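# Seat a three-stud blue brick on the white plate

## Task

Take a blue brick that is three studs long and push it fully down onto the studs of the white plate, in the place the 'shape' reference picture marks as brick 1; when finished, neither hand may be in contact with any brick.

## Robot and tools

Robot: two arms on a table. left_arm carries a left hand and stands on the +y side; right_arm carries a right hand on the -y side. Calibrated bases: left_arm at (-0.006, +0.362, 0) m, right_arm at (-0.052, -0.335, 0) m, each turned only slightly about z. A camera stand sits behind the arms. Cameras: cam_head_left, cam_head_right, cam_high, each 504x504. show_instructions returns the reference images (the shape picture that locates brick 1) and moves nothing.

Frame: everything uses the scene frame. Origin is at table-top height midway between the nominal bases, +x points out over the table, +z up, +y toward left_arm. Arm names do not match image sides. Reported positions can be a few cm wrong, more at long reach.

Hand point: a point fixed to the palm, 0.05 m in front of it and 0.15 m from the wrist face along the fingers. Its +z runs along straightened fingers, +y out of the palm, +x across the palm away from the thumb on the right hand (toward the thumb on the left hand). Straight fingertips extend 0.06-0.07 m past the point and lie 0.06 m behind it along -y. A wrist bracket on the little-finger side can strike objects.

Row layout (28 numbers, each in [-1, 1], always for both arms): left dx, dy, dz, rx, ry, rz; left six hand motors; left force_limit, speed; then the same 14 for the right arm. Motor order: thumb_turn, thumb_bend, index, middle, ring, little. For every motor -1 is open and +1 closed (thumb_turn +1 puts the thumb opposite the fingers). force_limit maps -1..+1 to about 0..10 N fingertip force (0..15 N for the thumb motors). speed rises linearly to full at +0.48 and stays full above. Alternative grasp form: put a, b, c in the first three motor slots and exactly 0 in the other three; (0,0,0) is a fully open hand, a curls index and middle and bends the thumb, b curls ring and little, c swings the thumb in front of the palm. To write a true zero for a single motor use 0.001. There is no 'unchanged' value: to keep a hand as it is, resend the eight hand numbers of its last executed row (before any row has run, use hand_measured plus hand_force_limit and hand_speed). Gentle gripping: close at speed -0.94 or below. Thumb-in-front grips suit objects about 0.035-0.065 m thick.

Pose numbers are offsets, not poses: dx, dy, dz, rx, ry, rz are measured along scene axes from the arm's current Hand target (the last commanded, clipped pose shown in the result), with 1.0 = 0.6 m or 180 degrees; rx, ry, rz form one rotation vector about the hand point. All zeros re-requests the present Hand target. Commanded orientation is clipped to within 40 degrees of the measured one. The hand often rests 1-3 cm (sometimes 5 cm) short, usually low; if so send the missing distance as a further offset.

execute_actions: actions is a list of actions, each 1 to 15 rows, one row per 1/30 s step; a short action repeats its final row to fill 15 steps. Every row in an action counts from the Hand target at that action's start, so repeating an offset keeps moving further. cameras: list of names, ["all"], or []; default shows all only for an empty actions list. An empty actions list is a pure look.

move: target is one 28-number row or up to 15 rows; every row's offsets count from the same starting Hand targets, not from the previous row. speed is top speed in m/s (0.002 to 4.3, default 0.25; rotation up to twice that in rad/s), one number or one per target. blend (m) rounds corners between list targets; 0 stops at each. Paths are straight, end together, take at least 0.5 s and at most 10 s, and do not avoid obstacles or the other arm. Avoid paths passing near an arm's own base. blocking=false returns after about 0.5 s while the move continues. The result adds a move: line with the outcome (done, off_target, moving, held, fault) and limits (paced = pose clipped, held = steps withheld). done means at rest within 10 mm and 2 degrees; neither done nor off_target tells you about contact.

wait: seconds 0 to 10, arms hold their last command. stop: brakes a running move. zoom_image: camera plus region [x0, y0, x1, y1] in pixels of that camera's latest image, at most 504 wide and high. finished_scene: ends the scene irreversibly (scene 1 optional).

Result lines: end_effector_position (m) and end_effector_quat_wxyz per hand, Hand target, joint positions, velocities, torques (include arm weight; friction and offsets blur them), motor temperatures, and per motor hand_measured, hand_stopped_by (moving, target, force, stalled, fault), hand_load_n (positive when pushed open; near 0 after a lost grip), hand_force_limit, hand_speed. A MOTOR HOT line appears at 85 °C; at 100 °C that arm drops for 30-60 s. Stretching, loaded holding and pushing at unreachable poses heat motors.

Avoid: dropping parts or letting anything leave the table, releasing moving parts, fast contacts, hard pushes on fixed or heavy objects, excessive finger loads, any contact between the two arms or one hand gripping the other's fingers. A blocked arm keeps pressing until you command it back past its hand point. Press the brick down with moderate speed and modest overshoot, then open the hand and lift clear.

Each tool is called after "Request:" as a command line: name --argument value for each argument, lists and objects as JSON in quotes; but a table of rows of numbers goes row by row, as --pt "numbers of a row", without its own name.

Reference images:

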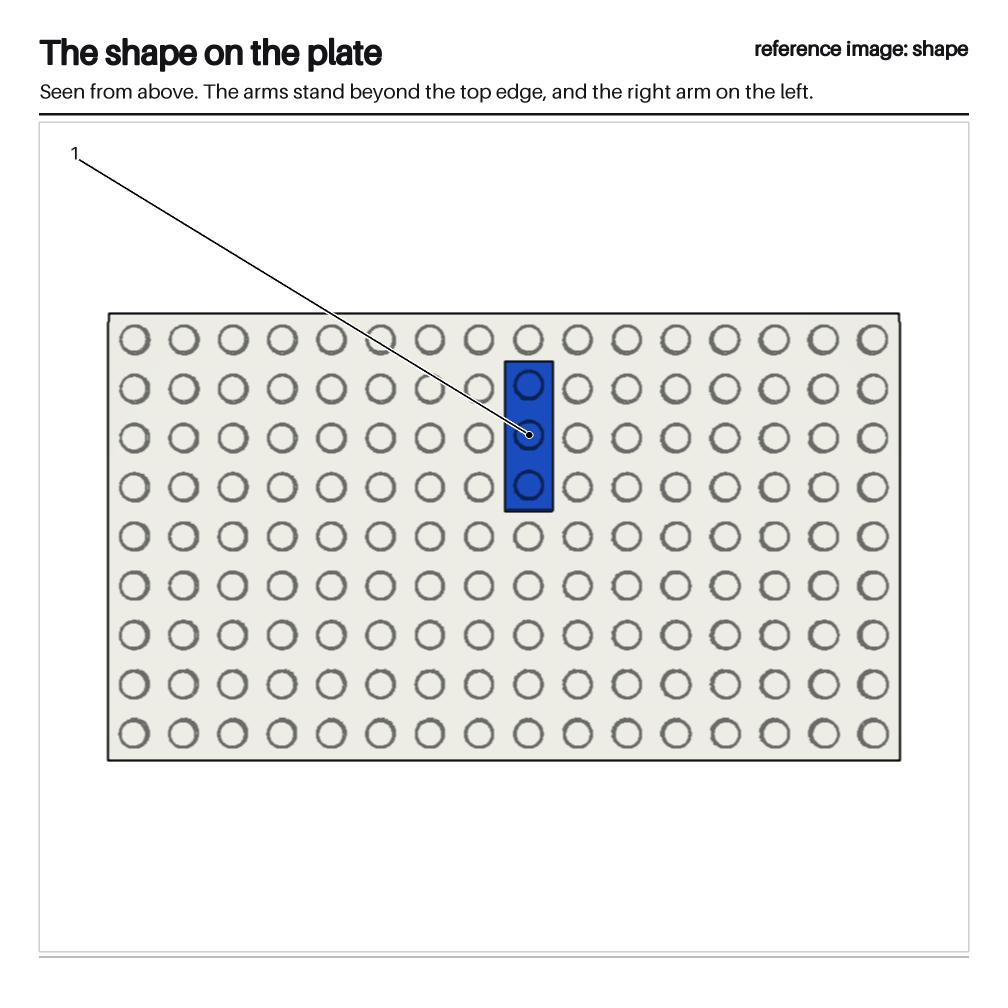

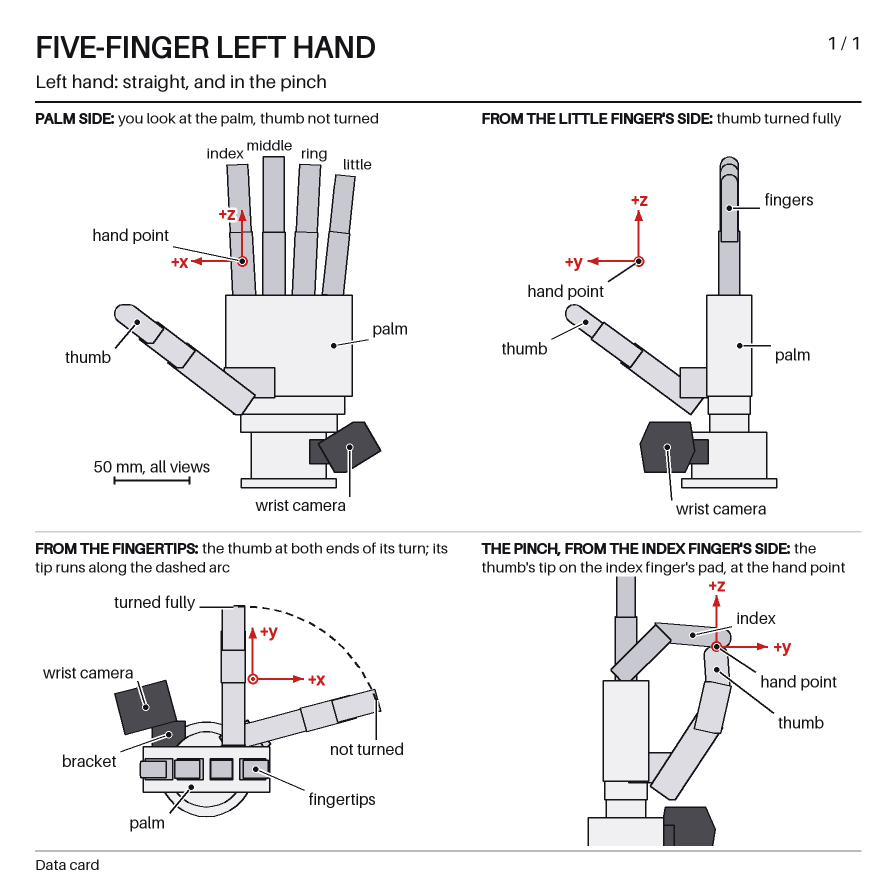

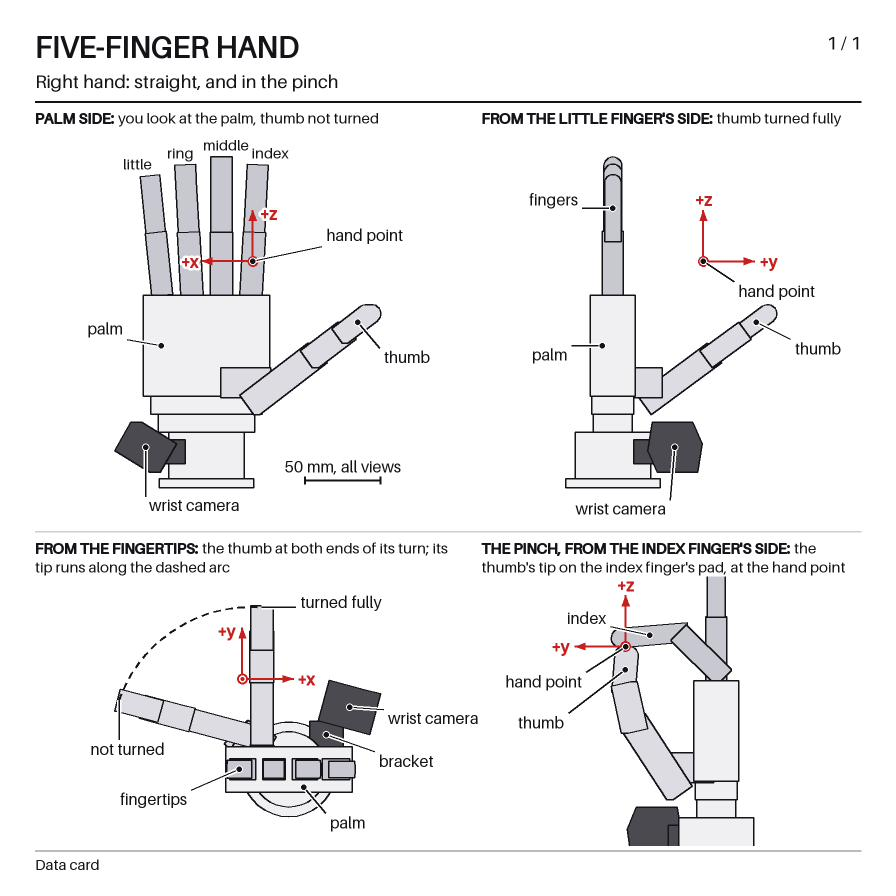

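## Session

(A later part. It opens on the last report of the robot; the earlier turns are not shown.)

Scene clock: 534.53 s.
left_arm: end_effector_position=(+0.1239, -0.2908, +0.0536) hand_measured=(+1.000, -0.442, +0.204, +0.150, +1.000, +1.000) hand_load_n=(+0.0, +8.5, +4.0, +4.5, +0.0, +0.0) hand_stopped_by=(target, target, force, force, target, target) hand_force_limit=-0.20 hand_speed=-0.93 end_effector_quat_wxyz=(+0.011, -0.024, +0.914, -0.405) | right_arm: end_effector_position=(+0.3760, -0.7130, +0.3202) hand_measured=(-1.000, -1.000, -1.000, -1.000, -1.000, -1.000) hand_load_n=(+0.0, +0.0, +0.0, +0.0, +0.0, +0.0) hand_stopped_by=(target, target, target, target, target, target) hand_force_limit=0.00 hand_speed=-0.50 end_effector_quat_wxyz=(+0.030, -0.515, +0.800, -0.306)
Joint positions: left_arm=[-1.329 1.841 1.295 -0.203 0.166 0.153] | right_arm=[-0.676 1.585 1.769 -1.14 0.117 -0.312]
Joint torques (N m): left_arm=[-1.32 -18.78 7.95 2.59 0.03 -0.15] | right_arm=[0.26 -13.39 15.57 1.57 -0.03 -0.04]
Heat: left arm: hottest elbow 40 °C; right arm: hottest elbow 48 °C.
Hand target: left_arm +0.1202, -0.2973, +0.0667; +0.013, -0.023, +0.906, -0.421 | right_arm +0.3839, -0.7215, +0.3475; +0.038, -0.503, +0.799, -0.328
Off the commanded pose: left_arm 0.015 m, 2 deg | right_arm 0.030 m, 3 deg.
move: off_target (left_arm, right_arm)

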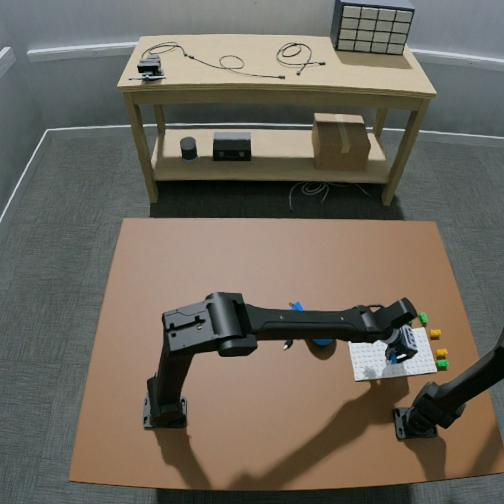

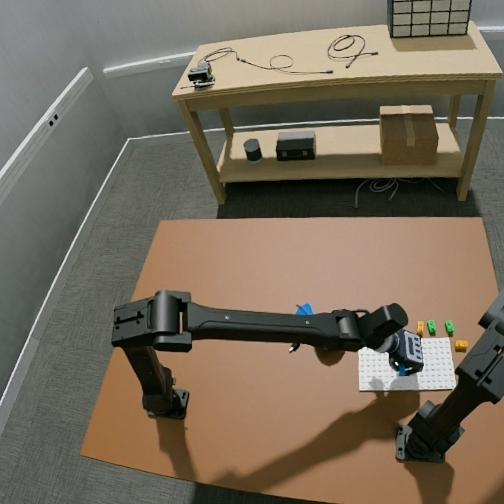

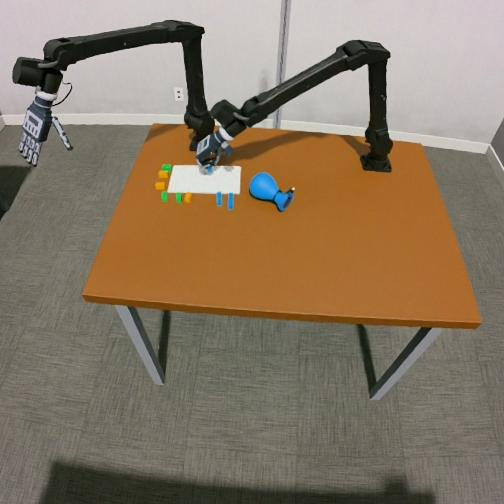

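Request:
move --target '[-0.0155, -0.0065, -0.025, 0, 0, 0, 1, -0.44, 0.55, 0.4, 1, 1, -0.2, -0.93, 0, 0, 0, 0, 0, 0, 0, 0, 0, 0, 0, 0, 0, -0.5]' --speed 0.05 --cameras '["all"]'

Request:
zoom_image --camera "cam_head_left" --region '[375, 345, 415, 385]'

Request:
zoom_image --camera "cam_head_right" --region '[385, 355, 425, 395]'

Request:
zoom_image --camera "cam_high" --region '[190, 155, 230, 195]'

Scene clock: 557.67 s.
left_arm: end_effector_position=(+0.1172, -0.2965, +0.0542) hand_measured=(+1.000, -0.442, +0.204, +0.150, +1.000, +1.000) hand_load_n=(+0.0, +9.0, +4.0, +5.0, +0.0, +0.0) hand_stopped_by=(target, target, force, force, target, target) hand_force_limit=-0.20 hand_speed=-0.93 end_effector_quat_wxyz=(+0.015, -0.023, +0.909, -0.416) | right_arm: end_effector_position=(+0.3760, -0.7130, +0.3202) hand_measured=(-1.000, -1.000, -1.000, -1.000, -1.000, -1.000) hand_load_n=(+0.0, +0.0, +0.0, +0.0, +0.0, +0.0) hand_stopped_by=(target, target, target, target, target, target) hand_force_limit=0.00 hand_speed=-0.50 end_effector_quat_wxyz=(+0.030, -0.515, +0.800, -0.306)
Joint positions: left_arm=[-1.344 1.841 1.285 -0.167 0.152 0.143] | right_arm=[-0.676 1.585 1.769 -1.14 0.117 -0.312]
Joint torques (N m): left_arm=[-1.73 -16.67 7.88 2.77 0.02 -0.15] | right_arm=[0.32 -13.33 15.69 1.5 -0.02 -0.04]
Heat: left arm: hottest elbow 40 °C; right arm: hottest elbow 49 °C.
Hand target: left_arm +0.1111, -0.3013, +0.0519; +0.013, -0.023, +0.906, -0.422 | right_arm +0.3839, -0.7215, +0.3475; +0.038, -0.503, +0.799, -0.328
Off the commanded pose: left_arm 0.008 m, 1 deg | right_arm 0.030 m, 3 deg.
move: off_target (right_arm)

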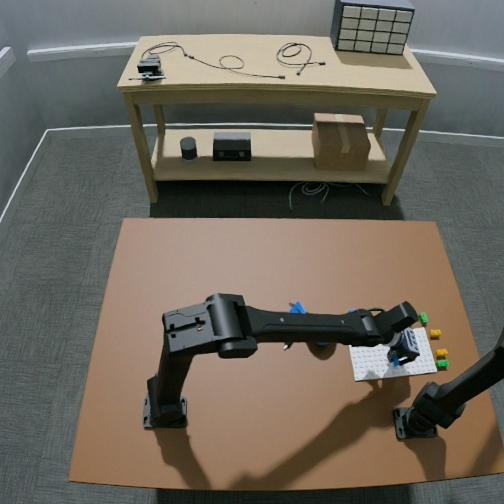

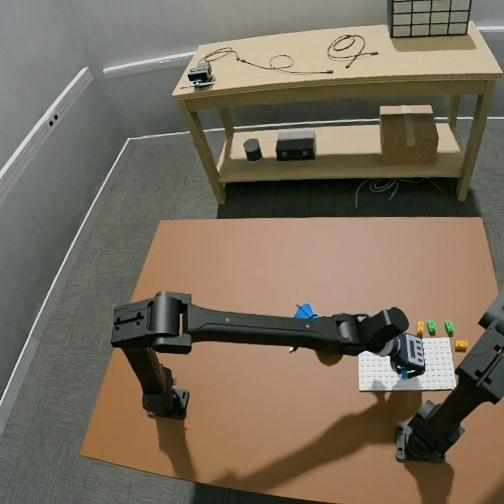

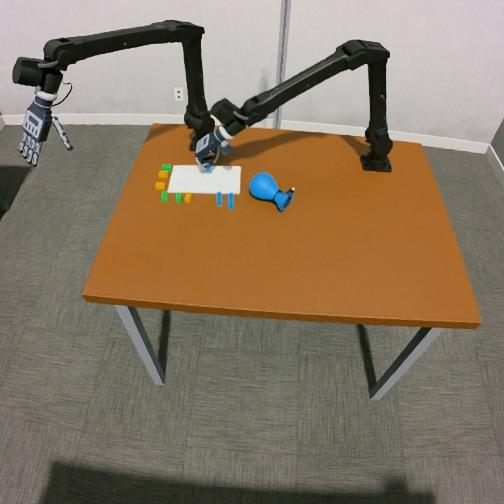

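Scaled by 12.600.

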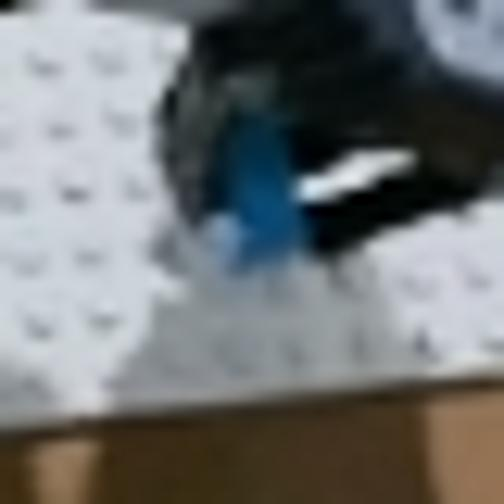

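Scaled by 12.600.

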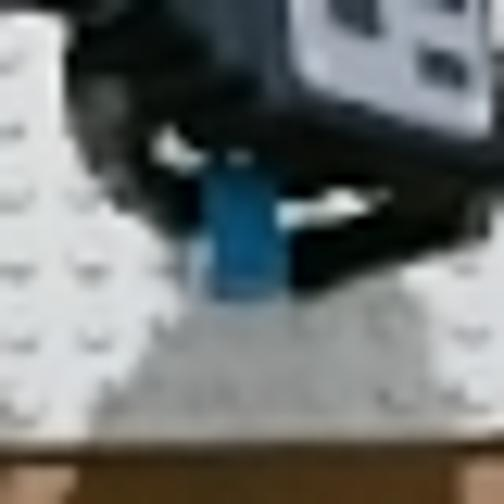

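Scaled by 12.600.

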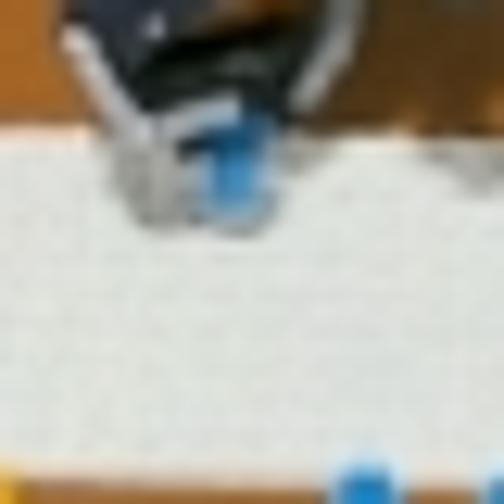

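Request:
move --target '[-0.004, 0, -0.033, 0, 0, 0, 1, -0.44, 0.55, 0.4, 1, 1, -0.2, -0.93, 0, 0, 0, 0, 0, 0, 0, 0, 0, 0, 0, 0, 0, -0.5]' --speed 0.04 --cameras '["all"]'

Request:
zoom_image --camera "cam_head_left" --region '[375, 345, 415, 385]'

Request:
zoom_image --camera "cam_head_right" --region '[385, 355, 425, 395]'

Request:
zoom_image --camera "cam_high" --region '[190, 155, 230, 195]'

Scene clock: 578.90 s.
left_arm: end_effector_position=(+0.1162, -0.2959, +0.0367) hand_measured=(+1.000, -0.442, +0.204, +0.150, +1.000, +1.000) hand_load_n=(+0.0, +9.0, +4.0, +5.0, +0.0, +0.0) hand_stopped_by=(target, target, force, force, target, target) hand_force_limit=-0.20 hand_speed=-0.93 end_effector_quat_wxyz=(+0.015, -0.023, +0.908, -0.417) | right_arm: end_effector_position=(+0.3760, -0.7130, +0.3202) hand_measured=(-1.000, -1.000, -1.000, -1.000, -1.000, -1.000) hand_load_n=(+0.0, +0.0, +0.0, +0.0, +0.0, +0.0) hand_stopped_by=(target, target, target, target, target, target) hand_force_limit=0.00 hand_speed=-0.50 end_effector_quat_wxyz=(+0.030, -0.515, +0.800, -0.306)
Joint positions: left_arm=[-1.345 1.863 1.263 -0.119 0.149 0.141] | right_arm=[-0.676 1.585 1.769 -1.14 0.117 -0.312]
Joint torques (N m): left_arm=[-1.85 -16.32 7.84 2.65 0.01 -0.16] | right_arm=[0.5 -13.8 15.6 1.58 -0.03 -0.02]
Heat: left arm: hottest elbow 39 °C; right arm: hottest elbow 49 °C.
Hand target: left_arm +0.1086, -0.3013, +0.0322; +0.012, -0.023, +0.906, -0.422 | right_arm +0.3839, -0.7215, +0.3475; +0.038, -0.503, +0.799, -0.328
Off the commanded pose: left_arm 0.010 m, 1 deg | right_arm 0.030 m, 3 deg.
move: off_target (right_arm)

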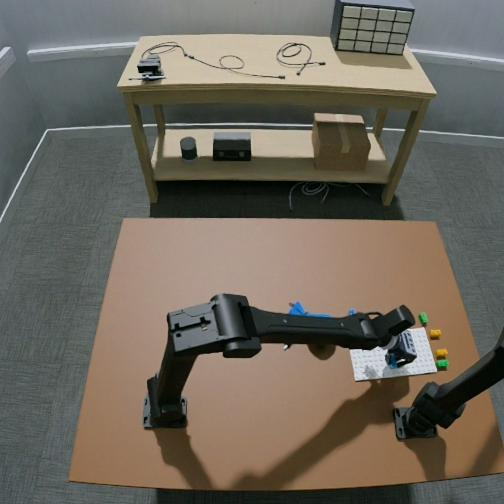

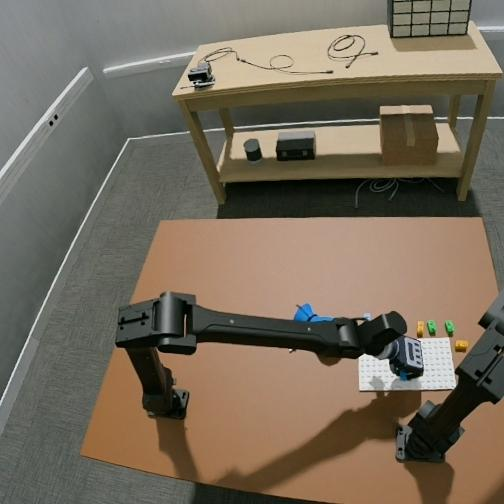

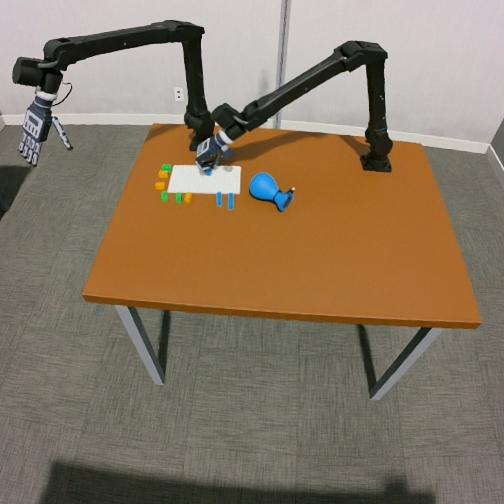

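Scaled by 12.600.

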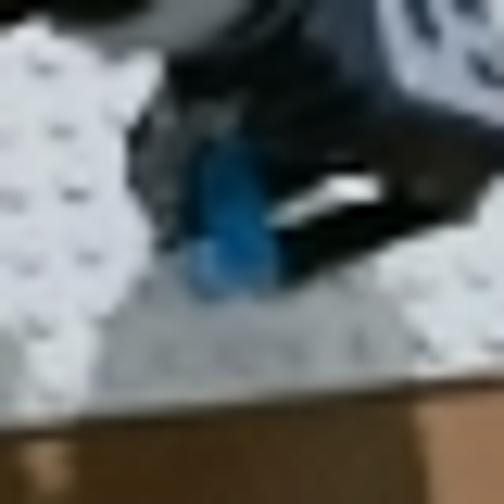

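Scaled by 12.600.

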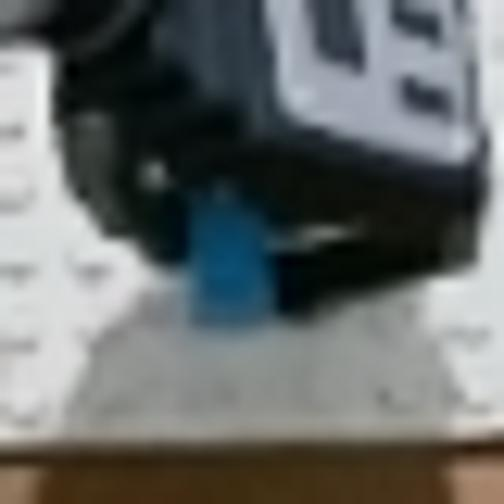

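Scaled by 12.600.

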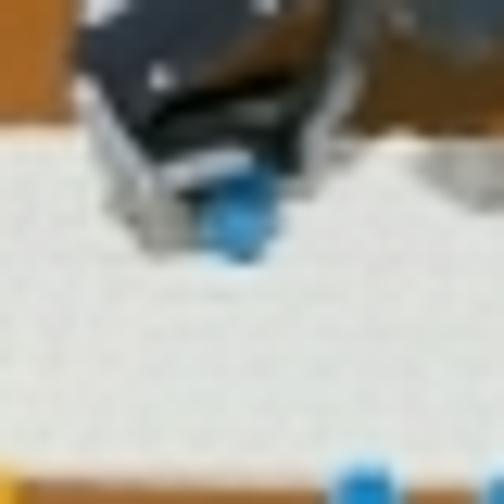

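Request:
zoom_image --camera "cam_high" --region '[198, 162, 222, 186]'

Request:
zoom_image --camera "cam_head_right" --region '[388, 366, 416, 394]'

Request:
zoom_image --camera "cam_head_left" --region '[378, 354, 406, 382]'

Scaled by 21.000.

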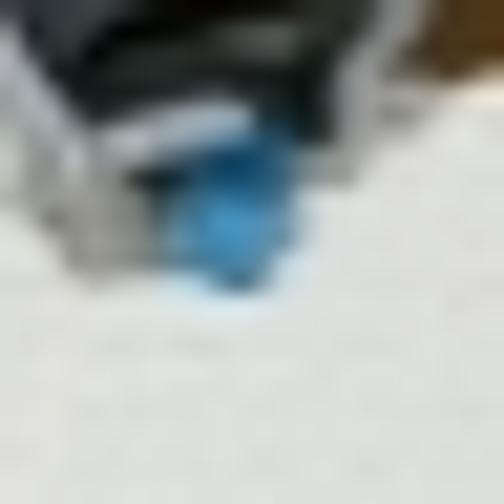

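Scaled by 18.000.

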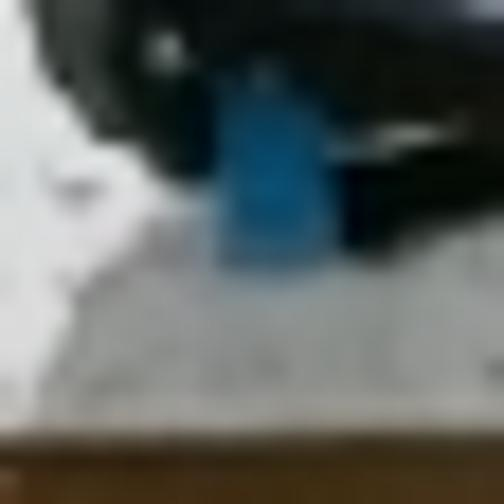

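Scaled by 18.000.

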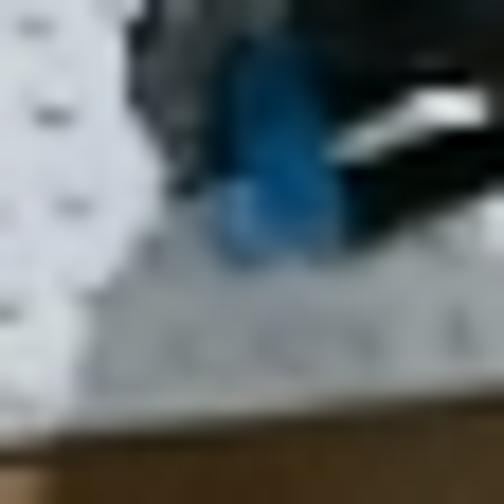

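Request:
move --target '[-0.0065, -0.0042, -0.019, 0, 0, 0, 1, -0.44, 0.55, 0.4, 1, 1, -0.2, -0.93, 0, 0, 0, 0, 0, 0, 0, 0, 0, 0, 0, 0, 0, -0.5]' --speed 0.03 --cameras '["all"]'

Request:
zoom_image --camera "cam_high" --region '[198, 162, 222, 186]'

Request:
zoom_image --camera "cam_head_right" --region '[388, 366, 416, 394]'

Request:
zoom_image --camera "cam_head_left" --region '[378, 354, 406, 382]'

Scene clock: 637.93 s.
left_arm: end_effector_position=(+0.1133, -0.3006, +0.0292) hand_measured=(+1.000, -0.442, +0.204, +0.150, +1.000, +1.000) hand_load_n=(-0.5, +9.0, +4.0, +5.0, +0.0, +0.0) hand_stopped_by=(target, target, force, force, target, target) hand_force_limit=-0.20 hand_speed=-0.93 end_effector_quat_wxyz=(+0.017, -0.024, +0.907, -0.420) | right_arm: end_effector_position=(+0.3760, -0.7130, +0.3202) hand_measured=(-1.000, -1.000, -1.000, -1.000, -1.000, -1.000) hand_load_n=(+0.0, +0.0, +0.0, +0.0, +0.0, +0.0) hand_stopped_by=(target, target, target, target, target, target) hand_force_limit=0.00 hand_speed=-0.50 end_effector_quat_wxyz=(+0.030, -0.515, +0.800, -0.306)
Joint positions: left_arm=[-1.353 1.881 1.263 -0.094 0.142 0.135] | right_arm=[-0.676 1.585 1.769 -1.14 0.117 -0.312]
Joint torques (N m): left_arm=[-1.85 -16.26 7.46 2.76 0.06 -0.16] | right_arm=[0.85 -13.92 15.72 1.48 -0.02 -0.02]
Heat: left arm: hottest elbow 38 °C; right arm: hottest elbow 49 °C.
Hand target: left_arm +0.1047, -0.3038, +0.0208; +0.013, -0.023, +0.906, -0.422 | right_arm +0.3839, -0.7215, +0.3475; +0.038, -0.503, +0.799, -0.328
Off the commanded pose: left_arm 0.012 m, 1 deg | right_arm 0.030 m, 3 deg.
move: off_target (left_arm, right_arm)

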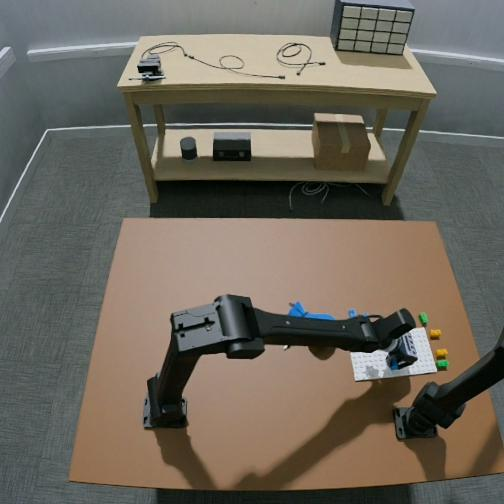

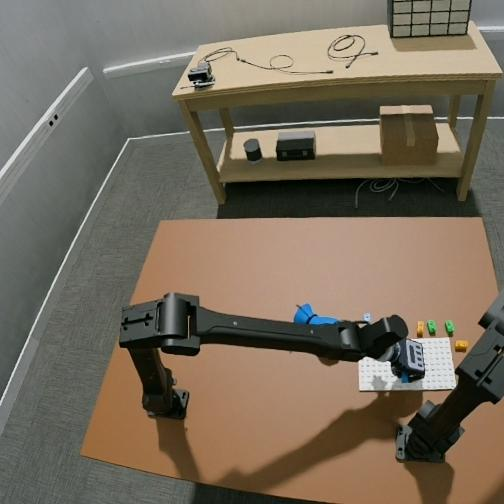

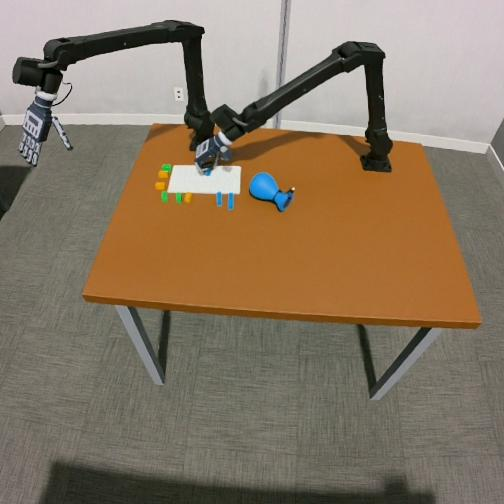

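Scaled by 21.000.

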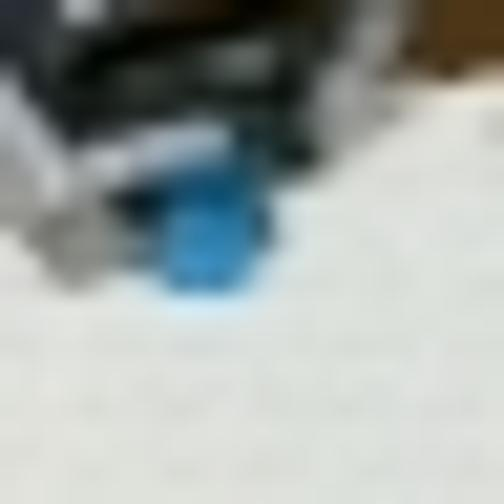

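Scaled by 18.000.

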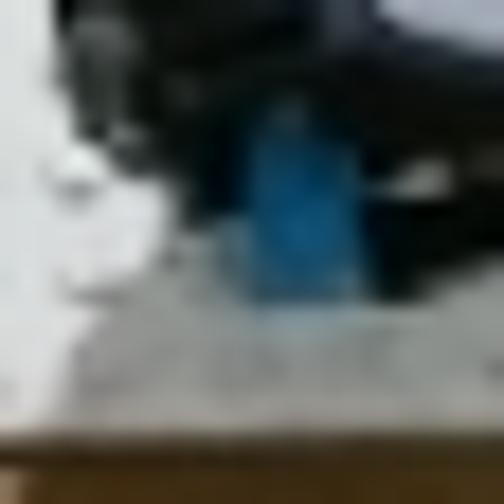

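Scaled by 18.000.

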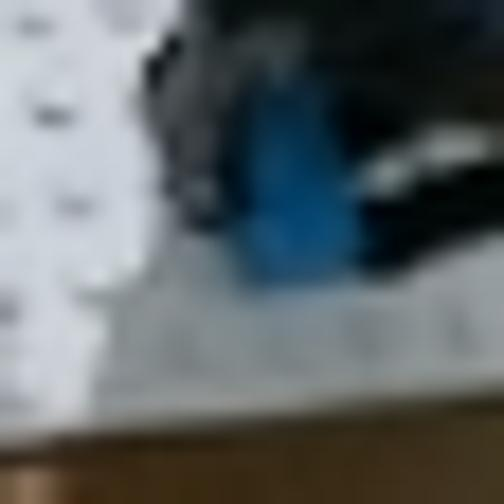

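Request:
move --target '[-0.004, 0.007, -0.005, 0, 0, 0, 1, -0.44, 0.55, 0.4, 1, 1, -0.2, -0.93, 0, 0, 0, 0, 0, 0, 0, 0, 0, 0, 0, 0, 0, -0.5]' --speed 0.03 --cameras '["all"]'

Request:
zoom_image --camera "cam_high" --region '[198, 162, 222, 186]'

Request:
zoom_image --camera "cam_head_right" --region '[388, 366, 416, 394]'

Request:
zoom_image --camera "cam_head_left" --region '[378, 354, 406, 382]'

Scene clock: 649.10 s.
left_arm: end_effector_position=(+0.1117, -0.3005, +0.0272) hand_measured=(+1.000, -0.442, +0.204, +0.150, +1.000, +1.000) hand_load_n=(-0.5, +8.5, +3.5, +5.0, +0.0, +0.0) hand_stopped_by=(target, target, force, force, target, target) hand_force_limit=-0.20 hand_speed=-0.93 end_effector_quat_wxyz=(+0.017, -0.022, +0.905, -0.425) | right_arm: end_effector_position=(+0.3760, -0.7130, +0.3202) hand_measured=(-1.000, -1.000, -1.000, -1.000, -1.000, -1.000) hand_load_n=(+0.0, +0.0, +0.0, +0.0, +0.0, +0.0) hand_stopped_by=(target, target, target, target, target, target) hand_force_limit=0.00 hand_speed=-0.50 end_effector_quat_wxyz=(+0.030, -0.515, +0.800, -0.306)
Joint positions: left_arm=[-1.355 1.881 1.252 -0.073 0.142 0.135] | right_arm=[-0.676 1.585 1.769 -1.14 0.117 -0.312]
Joint torques (N m): left_arm=[-1.9 -16.62 7.01 2.4 0 -0.17] | right_arm=[0.32 -13.16 15.68 1.54 -0.01 0]
Heat: left arm: hottest elbow 38 °C; right arm: hottest elbow 50 °C.
Hand target: left_arm +0.1022, -0.2996, +0.0178; +0.012, -0.023, +0.906, -0.422 | right_arm +0.3839, -0.7215, +0.3475; +0.038, -0.503, +0.799, -0.328
Off the commanded pose: left_arm 0.013 m, 1 deg | right_arm 0.030 m, 3 deg.
move: off_target (left_arm, right_arm)

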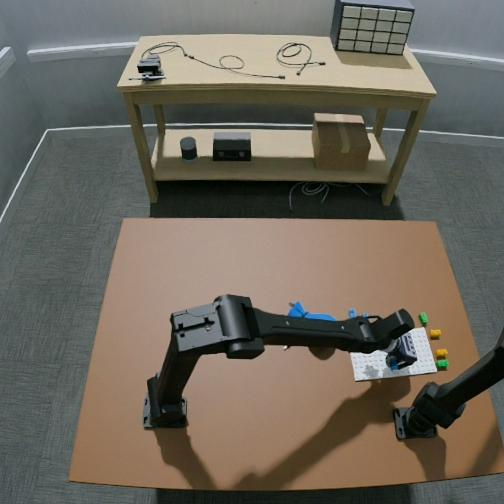

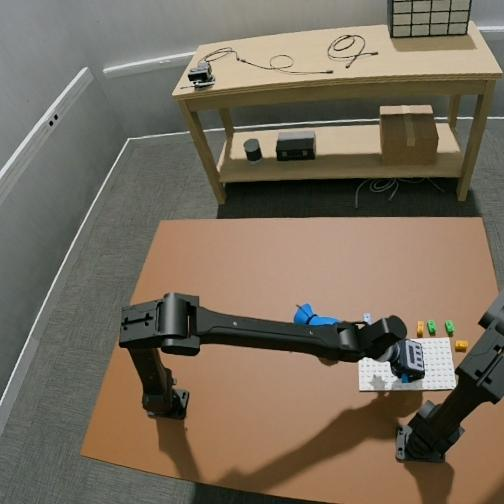

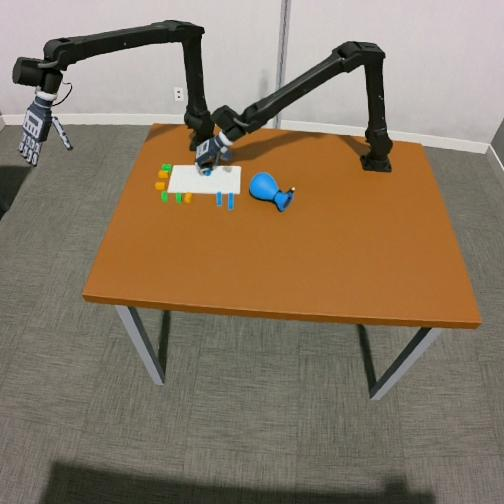

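Scaled by 21.000.

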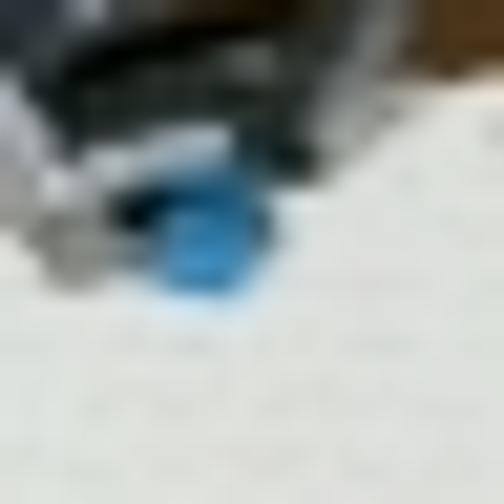

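Scaled by 18.000.

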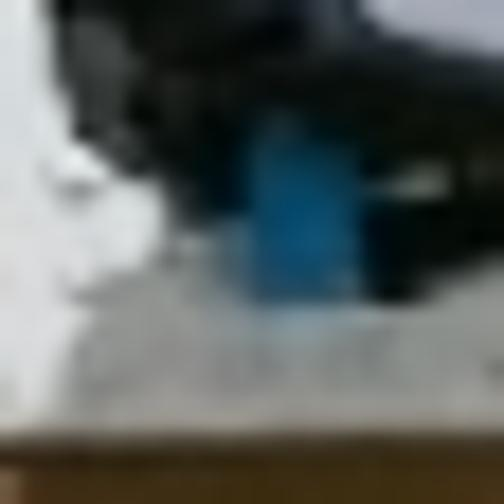

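Scaled by 18.000.

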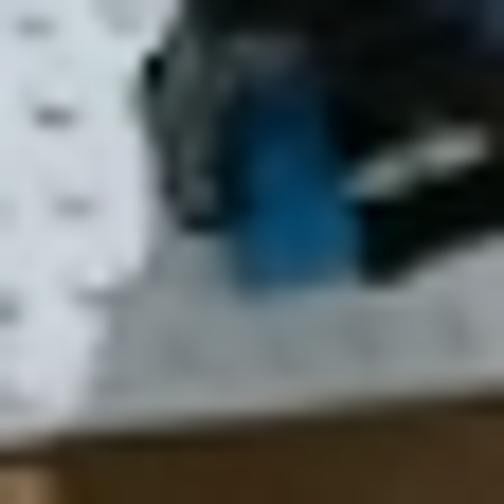

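Request:
move --target '[-0.001, 0.0095, 0.0, 0, 0, 0, 1, -0.44, 0.55, 0.4, 1, 1, -0.2, -0.93, 0, 0, 0, 0, 0, 0, 0, 0, 0, 0, 0, 0, 0, -0.5]' --speed 0.03 --cameras '["all"]'

Request:
zoom_image --camera "cam_high" --region '[198, 162, 222, 186]'

Request:
zoom_image --camera "cam_head_right" --region '[388, 366, 416, 394]'

Request:
zoom_image --camera "cam_head_left" --region '[378, 354, 406, 382]'

Scene clock: 660.80 s.
left_arm: end_effector_position=(+0.1115, -0.3000, +0.0262) hand_measured=(+1.000, -0.442, +0.204, +0.150, +1.000, +1.000) hand_load_n=(-0.5, +8.5, +3.5, +4.5, +0.0, +0.0) hand_stopped_by=(target, target, force, force, target, target) hand_force_limit=-0.20 hand_speed=-0.93 end_effector_quat_wxyz=(+0.018, -0.022, +0.903, -0.428) | right_arm: end_effector_position=(+0.3760, -0.7130, +0.3202) hand_measured=(-1.000, -1.000, -1.000, -1.000, -1.000, -1.000) hand_load_n=(+0.0, +0.0, +0.0, +0.0, +0.0, +0.0) hand_stopped_by=(target, target, target, target, target, target) hand_force_limit=0.00 hand_speed=-0.50 end_effector_quat_wxyz=(+0.030, -0.515, +0.800, -0.306)
Joint positions: left_arm=[-1.355 1.879 1.243 -0.057 0.142 0.135] | right_arm=[-0.676 1.585 1.769 -1.14 0.117 -0.312]
Joint torques (N m): left_arm=[-1.73 -17.44 6.41 1.94 0.04 -0.17] | right_arm=[0.44 -13.8 15.6 1.48 -0.02 0]
Heat: left arm: hottest elbow 38 °C; right arm: hottest elbow 50 °C.
Hand target: left_arm +0.1016, -0.2939, +0.0177; +0.012, -0.023, +0.906, -0.422 | right_arm +0.3839, -0.7215, +0.3475; +0.038, -0.503, +0.799, -0.328
Off the commanded pose: left_arm 0.014 m, 1 deg | right_arm 0.030 m, 3 deg.
move: off_target (left_arm, right_arm)

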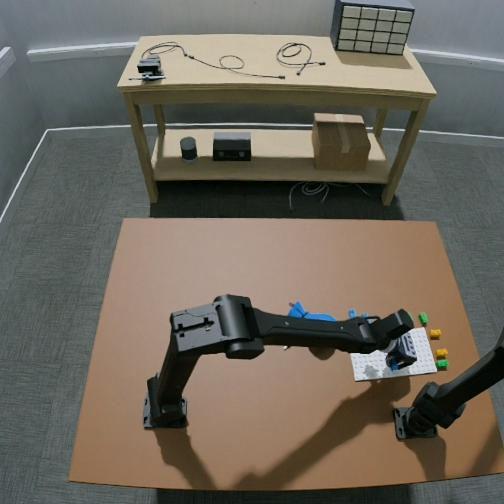

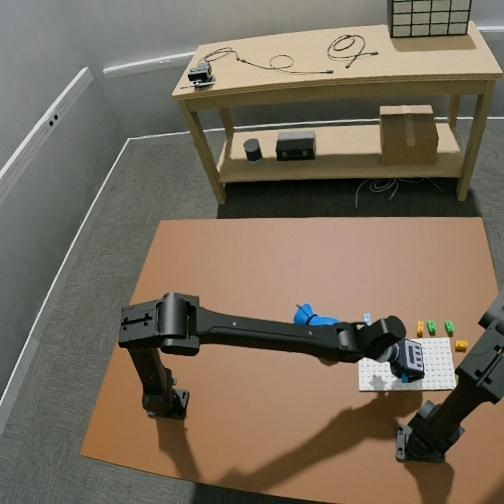

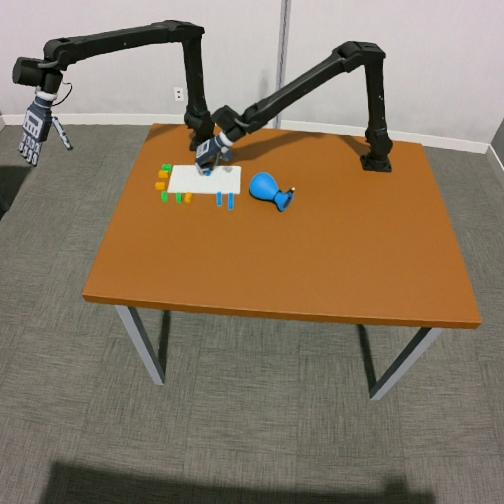

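Scaled by 21.000.

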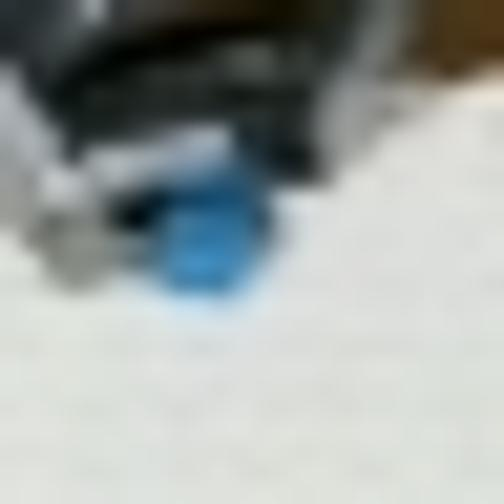

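Scaled by 18.000.

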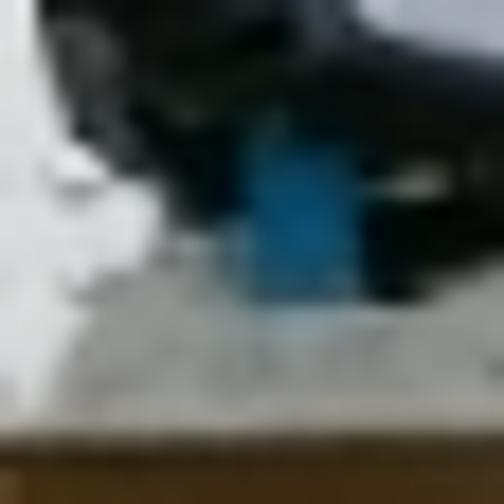

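Scaled by 18.000.

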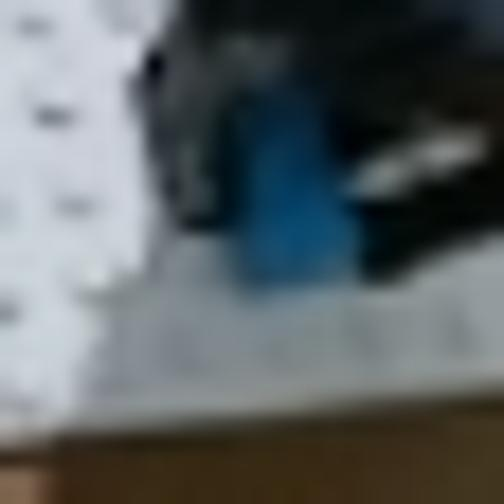

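Request:
move --target '[0.001, -0.006, -0.014, 0, 0, 0, 1, -0.44, 0.55, 0.4, 1, 1, -0.2, -0.93, 0, 0, 0, 0, 0, 0, 0, 0, 0, 0, 0, 0, 0, -0.5]' --speed 0.03 --cameras '["all"]'

Request:
zoom_image --camera "cam_high" --region '[198, 162, 222, 186]'

Request:
zoom_image --camera "cam_head_right" --region '[388, 366, 416, 394]'

Request:
zoom_image --camera "cam_head_left" --region '[378, 354, 406, 382]'

Scene clock: 682.07 s.
left_arm: end_effector_position=(+0.1116, -0.3003, +0.0262) hand_measured=(+1.000, -0.442, +0.204, +0.150, +1.000, +1.000) hand_load_n=(-0.5, +9.0, +3.0, +4.0, +0.0, +0.0) hand_stopped_by=(target, target, force, force, target, target) hand_force_limit=-0.20 hand_speed=-0.93 end_effector_quat_wxyz=(+0.019, -0.022, +0.903, -0.429) | right_arm: end_effector_position=(+0.3760, -0.7130, +0.3202) hand_measured=(-1.000, -1.000, -1.000, -1.000, -1.000, -1.000) hand_load_n=(+0.0, +0.0, +0.0, +0.0, -0.5, +0.0) hand_stopped_by=(target, target, target, target, target, target) hand_force_limit=0.00 hand_speed=-0.50 end_effector_quat_wxyz=(+0.030, -0.515, +0.800, -0.306)
Joint positions: left_arm=[-1.355 1.879 1.241 -0.052 0.142 0.135] | right_arm=[-0.676 1.585 1.769 -1.14 0.117 -0.312]
Joint torques (N m): left_arm=[-1.85 -15.68 6.76 2.48 0.02 -0.17] | right_arm=[0.15 -13.51 15.62 1.44 -0.02 -0.02]
Heat: left arm: hottest shoulder 37 °C; right arm: hottest elbow 50 °C.
Hand target: left_arm +0.1022, -0.2975, +0.0093; +0.012, -0.023, +0.906, -0.422 | right_arm +0.3839, -0.7215, +0.3475; +0.038, -0.503, +0.799, -0.328
Off the commanded pose: left_arm 0.020 m, 1 deg | right_arm 0.030 m, 3 deg.
move: off_target (left_arm, right_arm)

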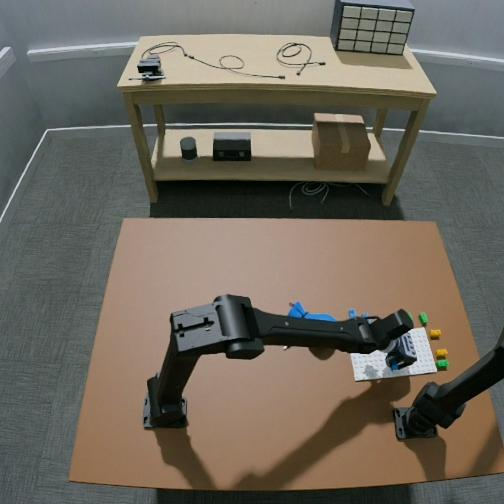

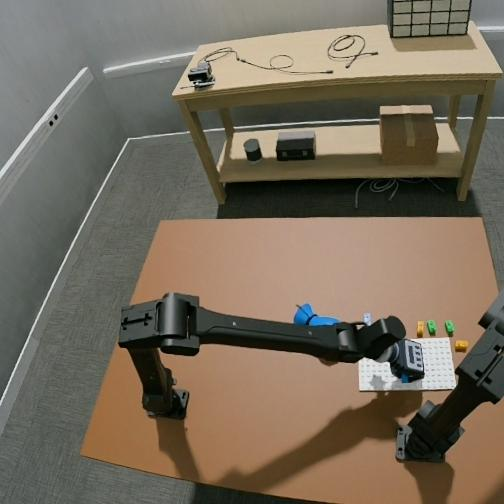

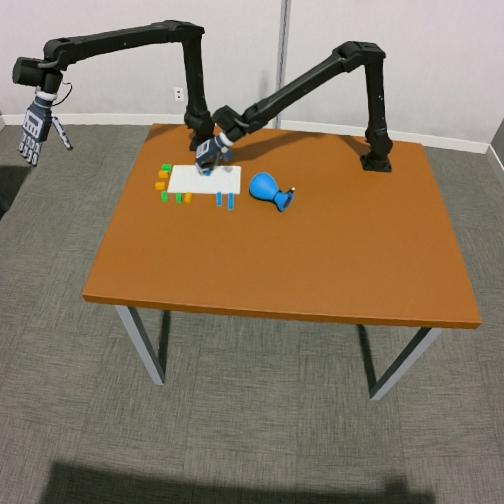

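Scaled by 21.000.

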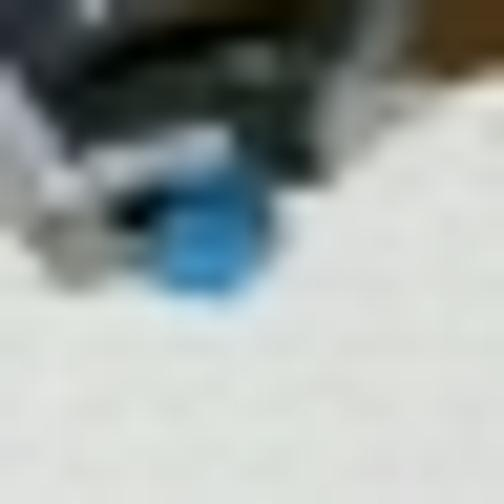

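Scaled by 18.000.

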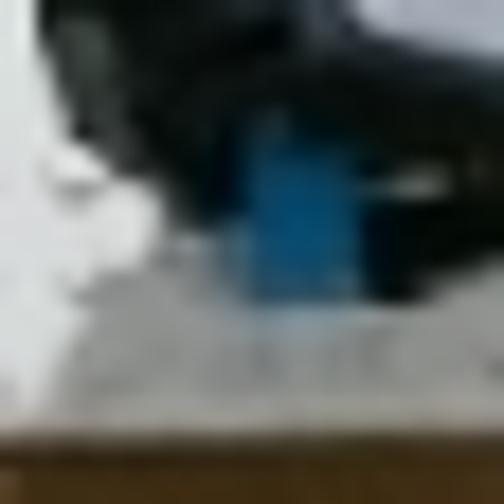

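Scaled by 18.000.

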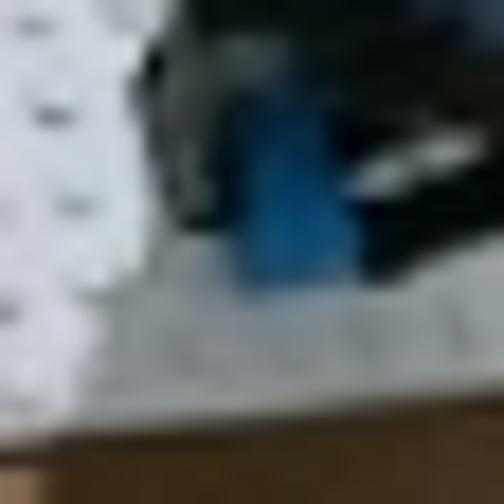

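Request:
move --target '[0.0, 0.0, -0.03, 0, 0, 0, 1, -0.44, 0.55, 0.4, 1, 1, -0.2, -0.93, 0, 0, 0, 0, 0, 0, 0, 0, 0, 0, 0, 0, 0, -0.5]' --speed 0.03

Scene clock: 690.87 s.
left_arm: end_effector_position=(+0.1116, -0.3005, +0.0247) hand_measured=(+1.000, -0.442, +0.204, +0.150, +1.000, +1.000) hand_load_n=(+0.0, +9.5, +1.0, -0.5, +0.0, +0.0) hand_stopped_by=(target, target, force, force, target, target) hand_force_limit=-0.20 hand_speed=-0.93 end_effector_quat_wxyz=(+0.020, -0.021, +0.899, -0.437) | right_arm: end_effector_position=(+0.3760, -0.7130, +0.3202) hand_measured=(-1.000, -1.000, -1.000, -1.000, -1.000, -1.000) hand_load_n=(+0.0, +0.0, +0.0, +0.0, +0.0, +0.0) hand_stopped_by=(target, target, target, target, target, target) hand_force_limit=0.00 hand_speed=-0.50 end_effector_quat_wxyz=(+0.030, -0.515, +0.800, -0.306)
Joint positions: left_arm=[-1.355 1.879 1.227 -0.022 0.142 0.135] | right_arm=[-0.676 1.585 1.769 -1.14 0.117 -0.312]
Joint velocities: left_arm=[-0.044 -0.015 0.037 -0.017 -0.007 0.066] | right_arm=[within noise]
Joint torques (N m): left_arm=[-1.79 -13.22 6.65 3 0.02 -0.16] | right_arm=[-0.56 -13.33 15.6 1.55 -0.03 0.01]
Motor temperatures (°C): left_arm=[29 37 36 29 26 27] | right_arm=[29 36 50 27 29 28]
Heat: left arm: hottest shoulder 37 °C; right arm: hottest elbow 50 °C.
Hand target: left_arm +0.1022, -0.2975, -0.0087; +0.012, -0.023, +0.906, -0.422 | right_arm +0.3839, -0.7215, +0.3475; +0.038, -0.503, +0.799, -0.328
Off the commanded pose: left_arm 0.035 m, 2 deg | right_arm 0.030 m, 3 deg.
move: off_target (left_arm, right_arm)


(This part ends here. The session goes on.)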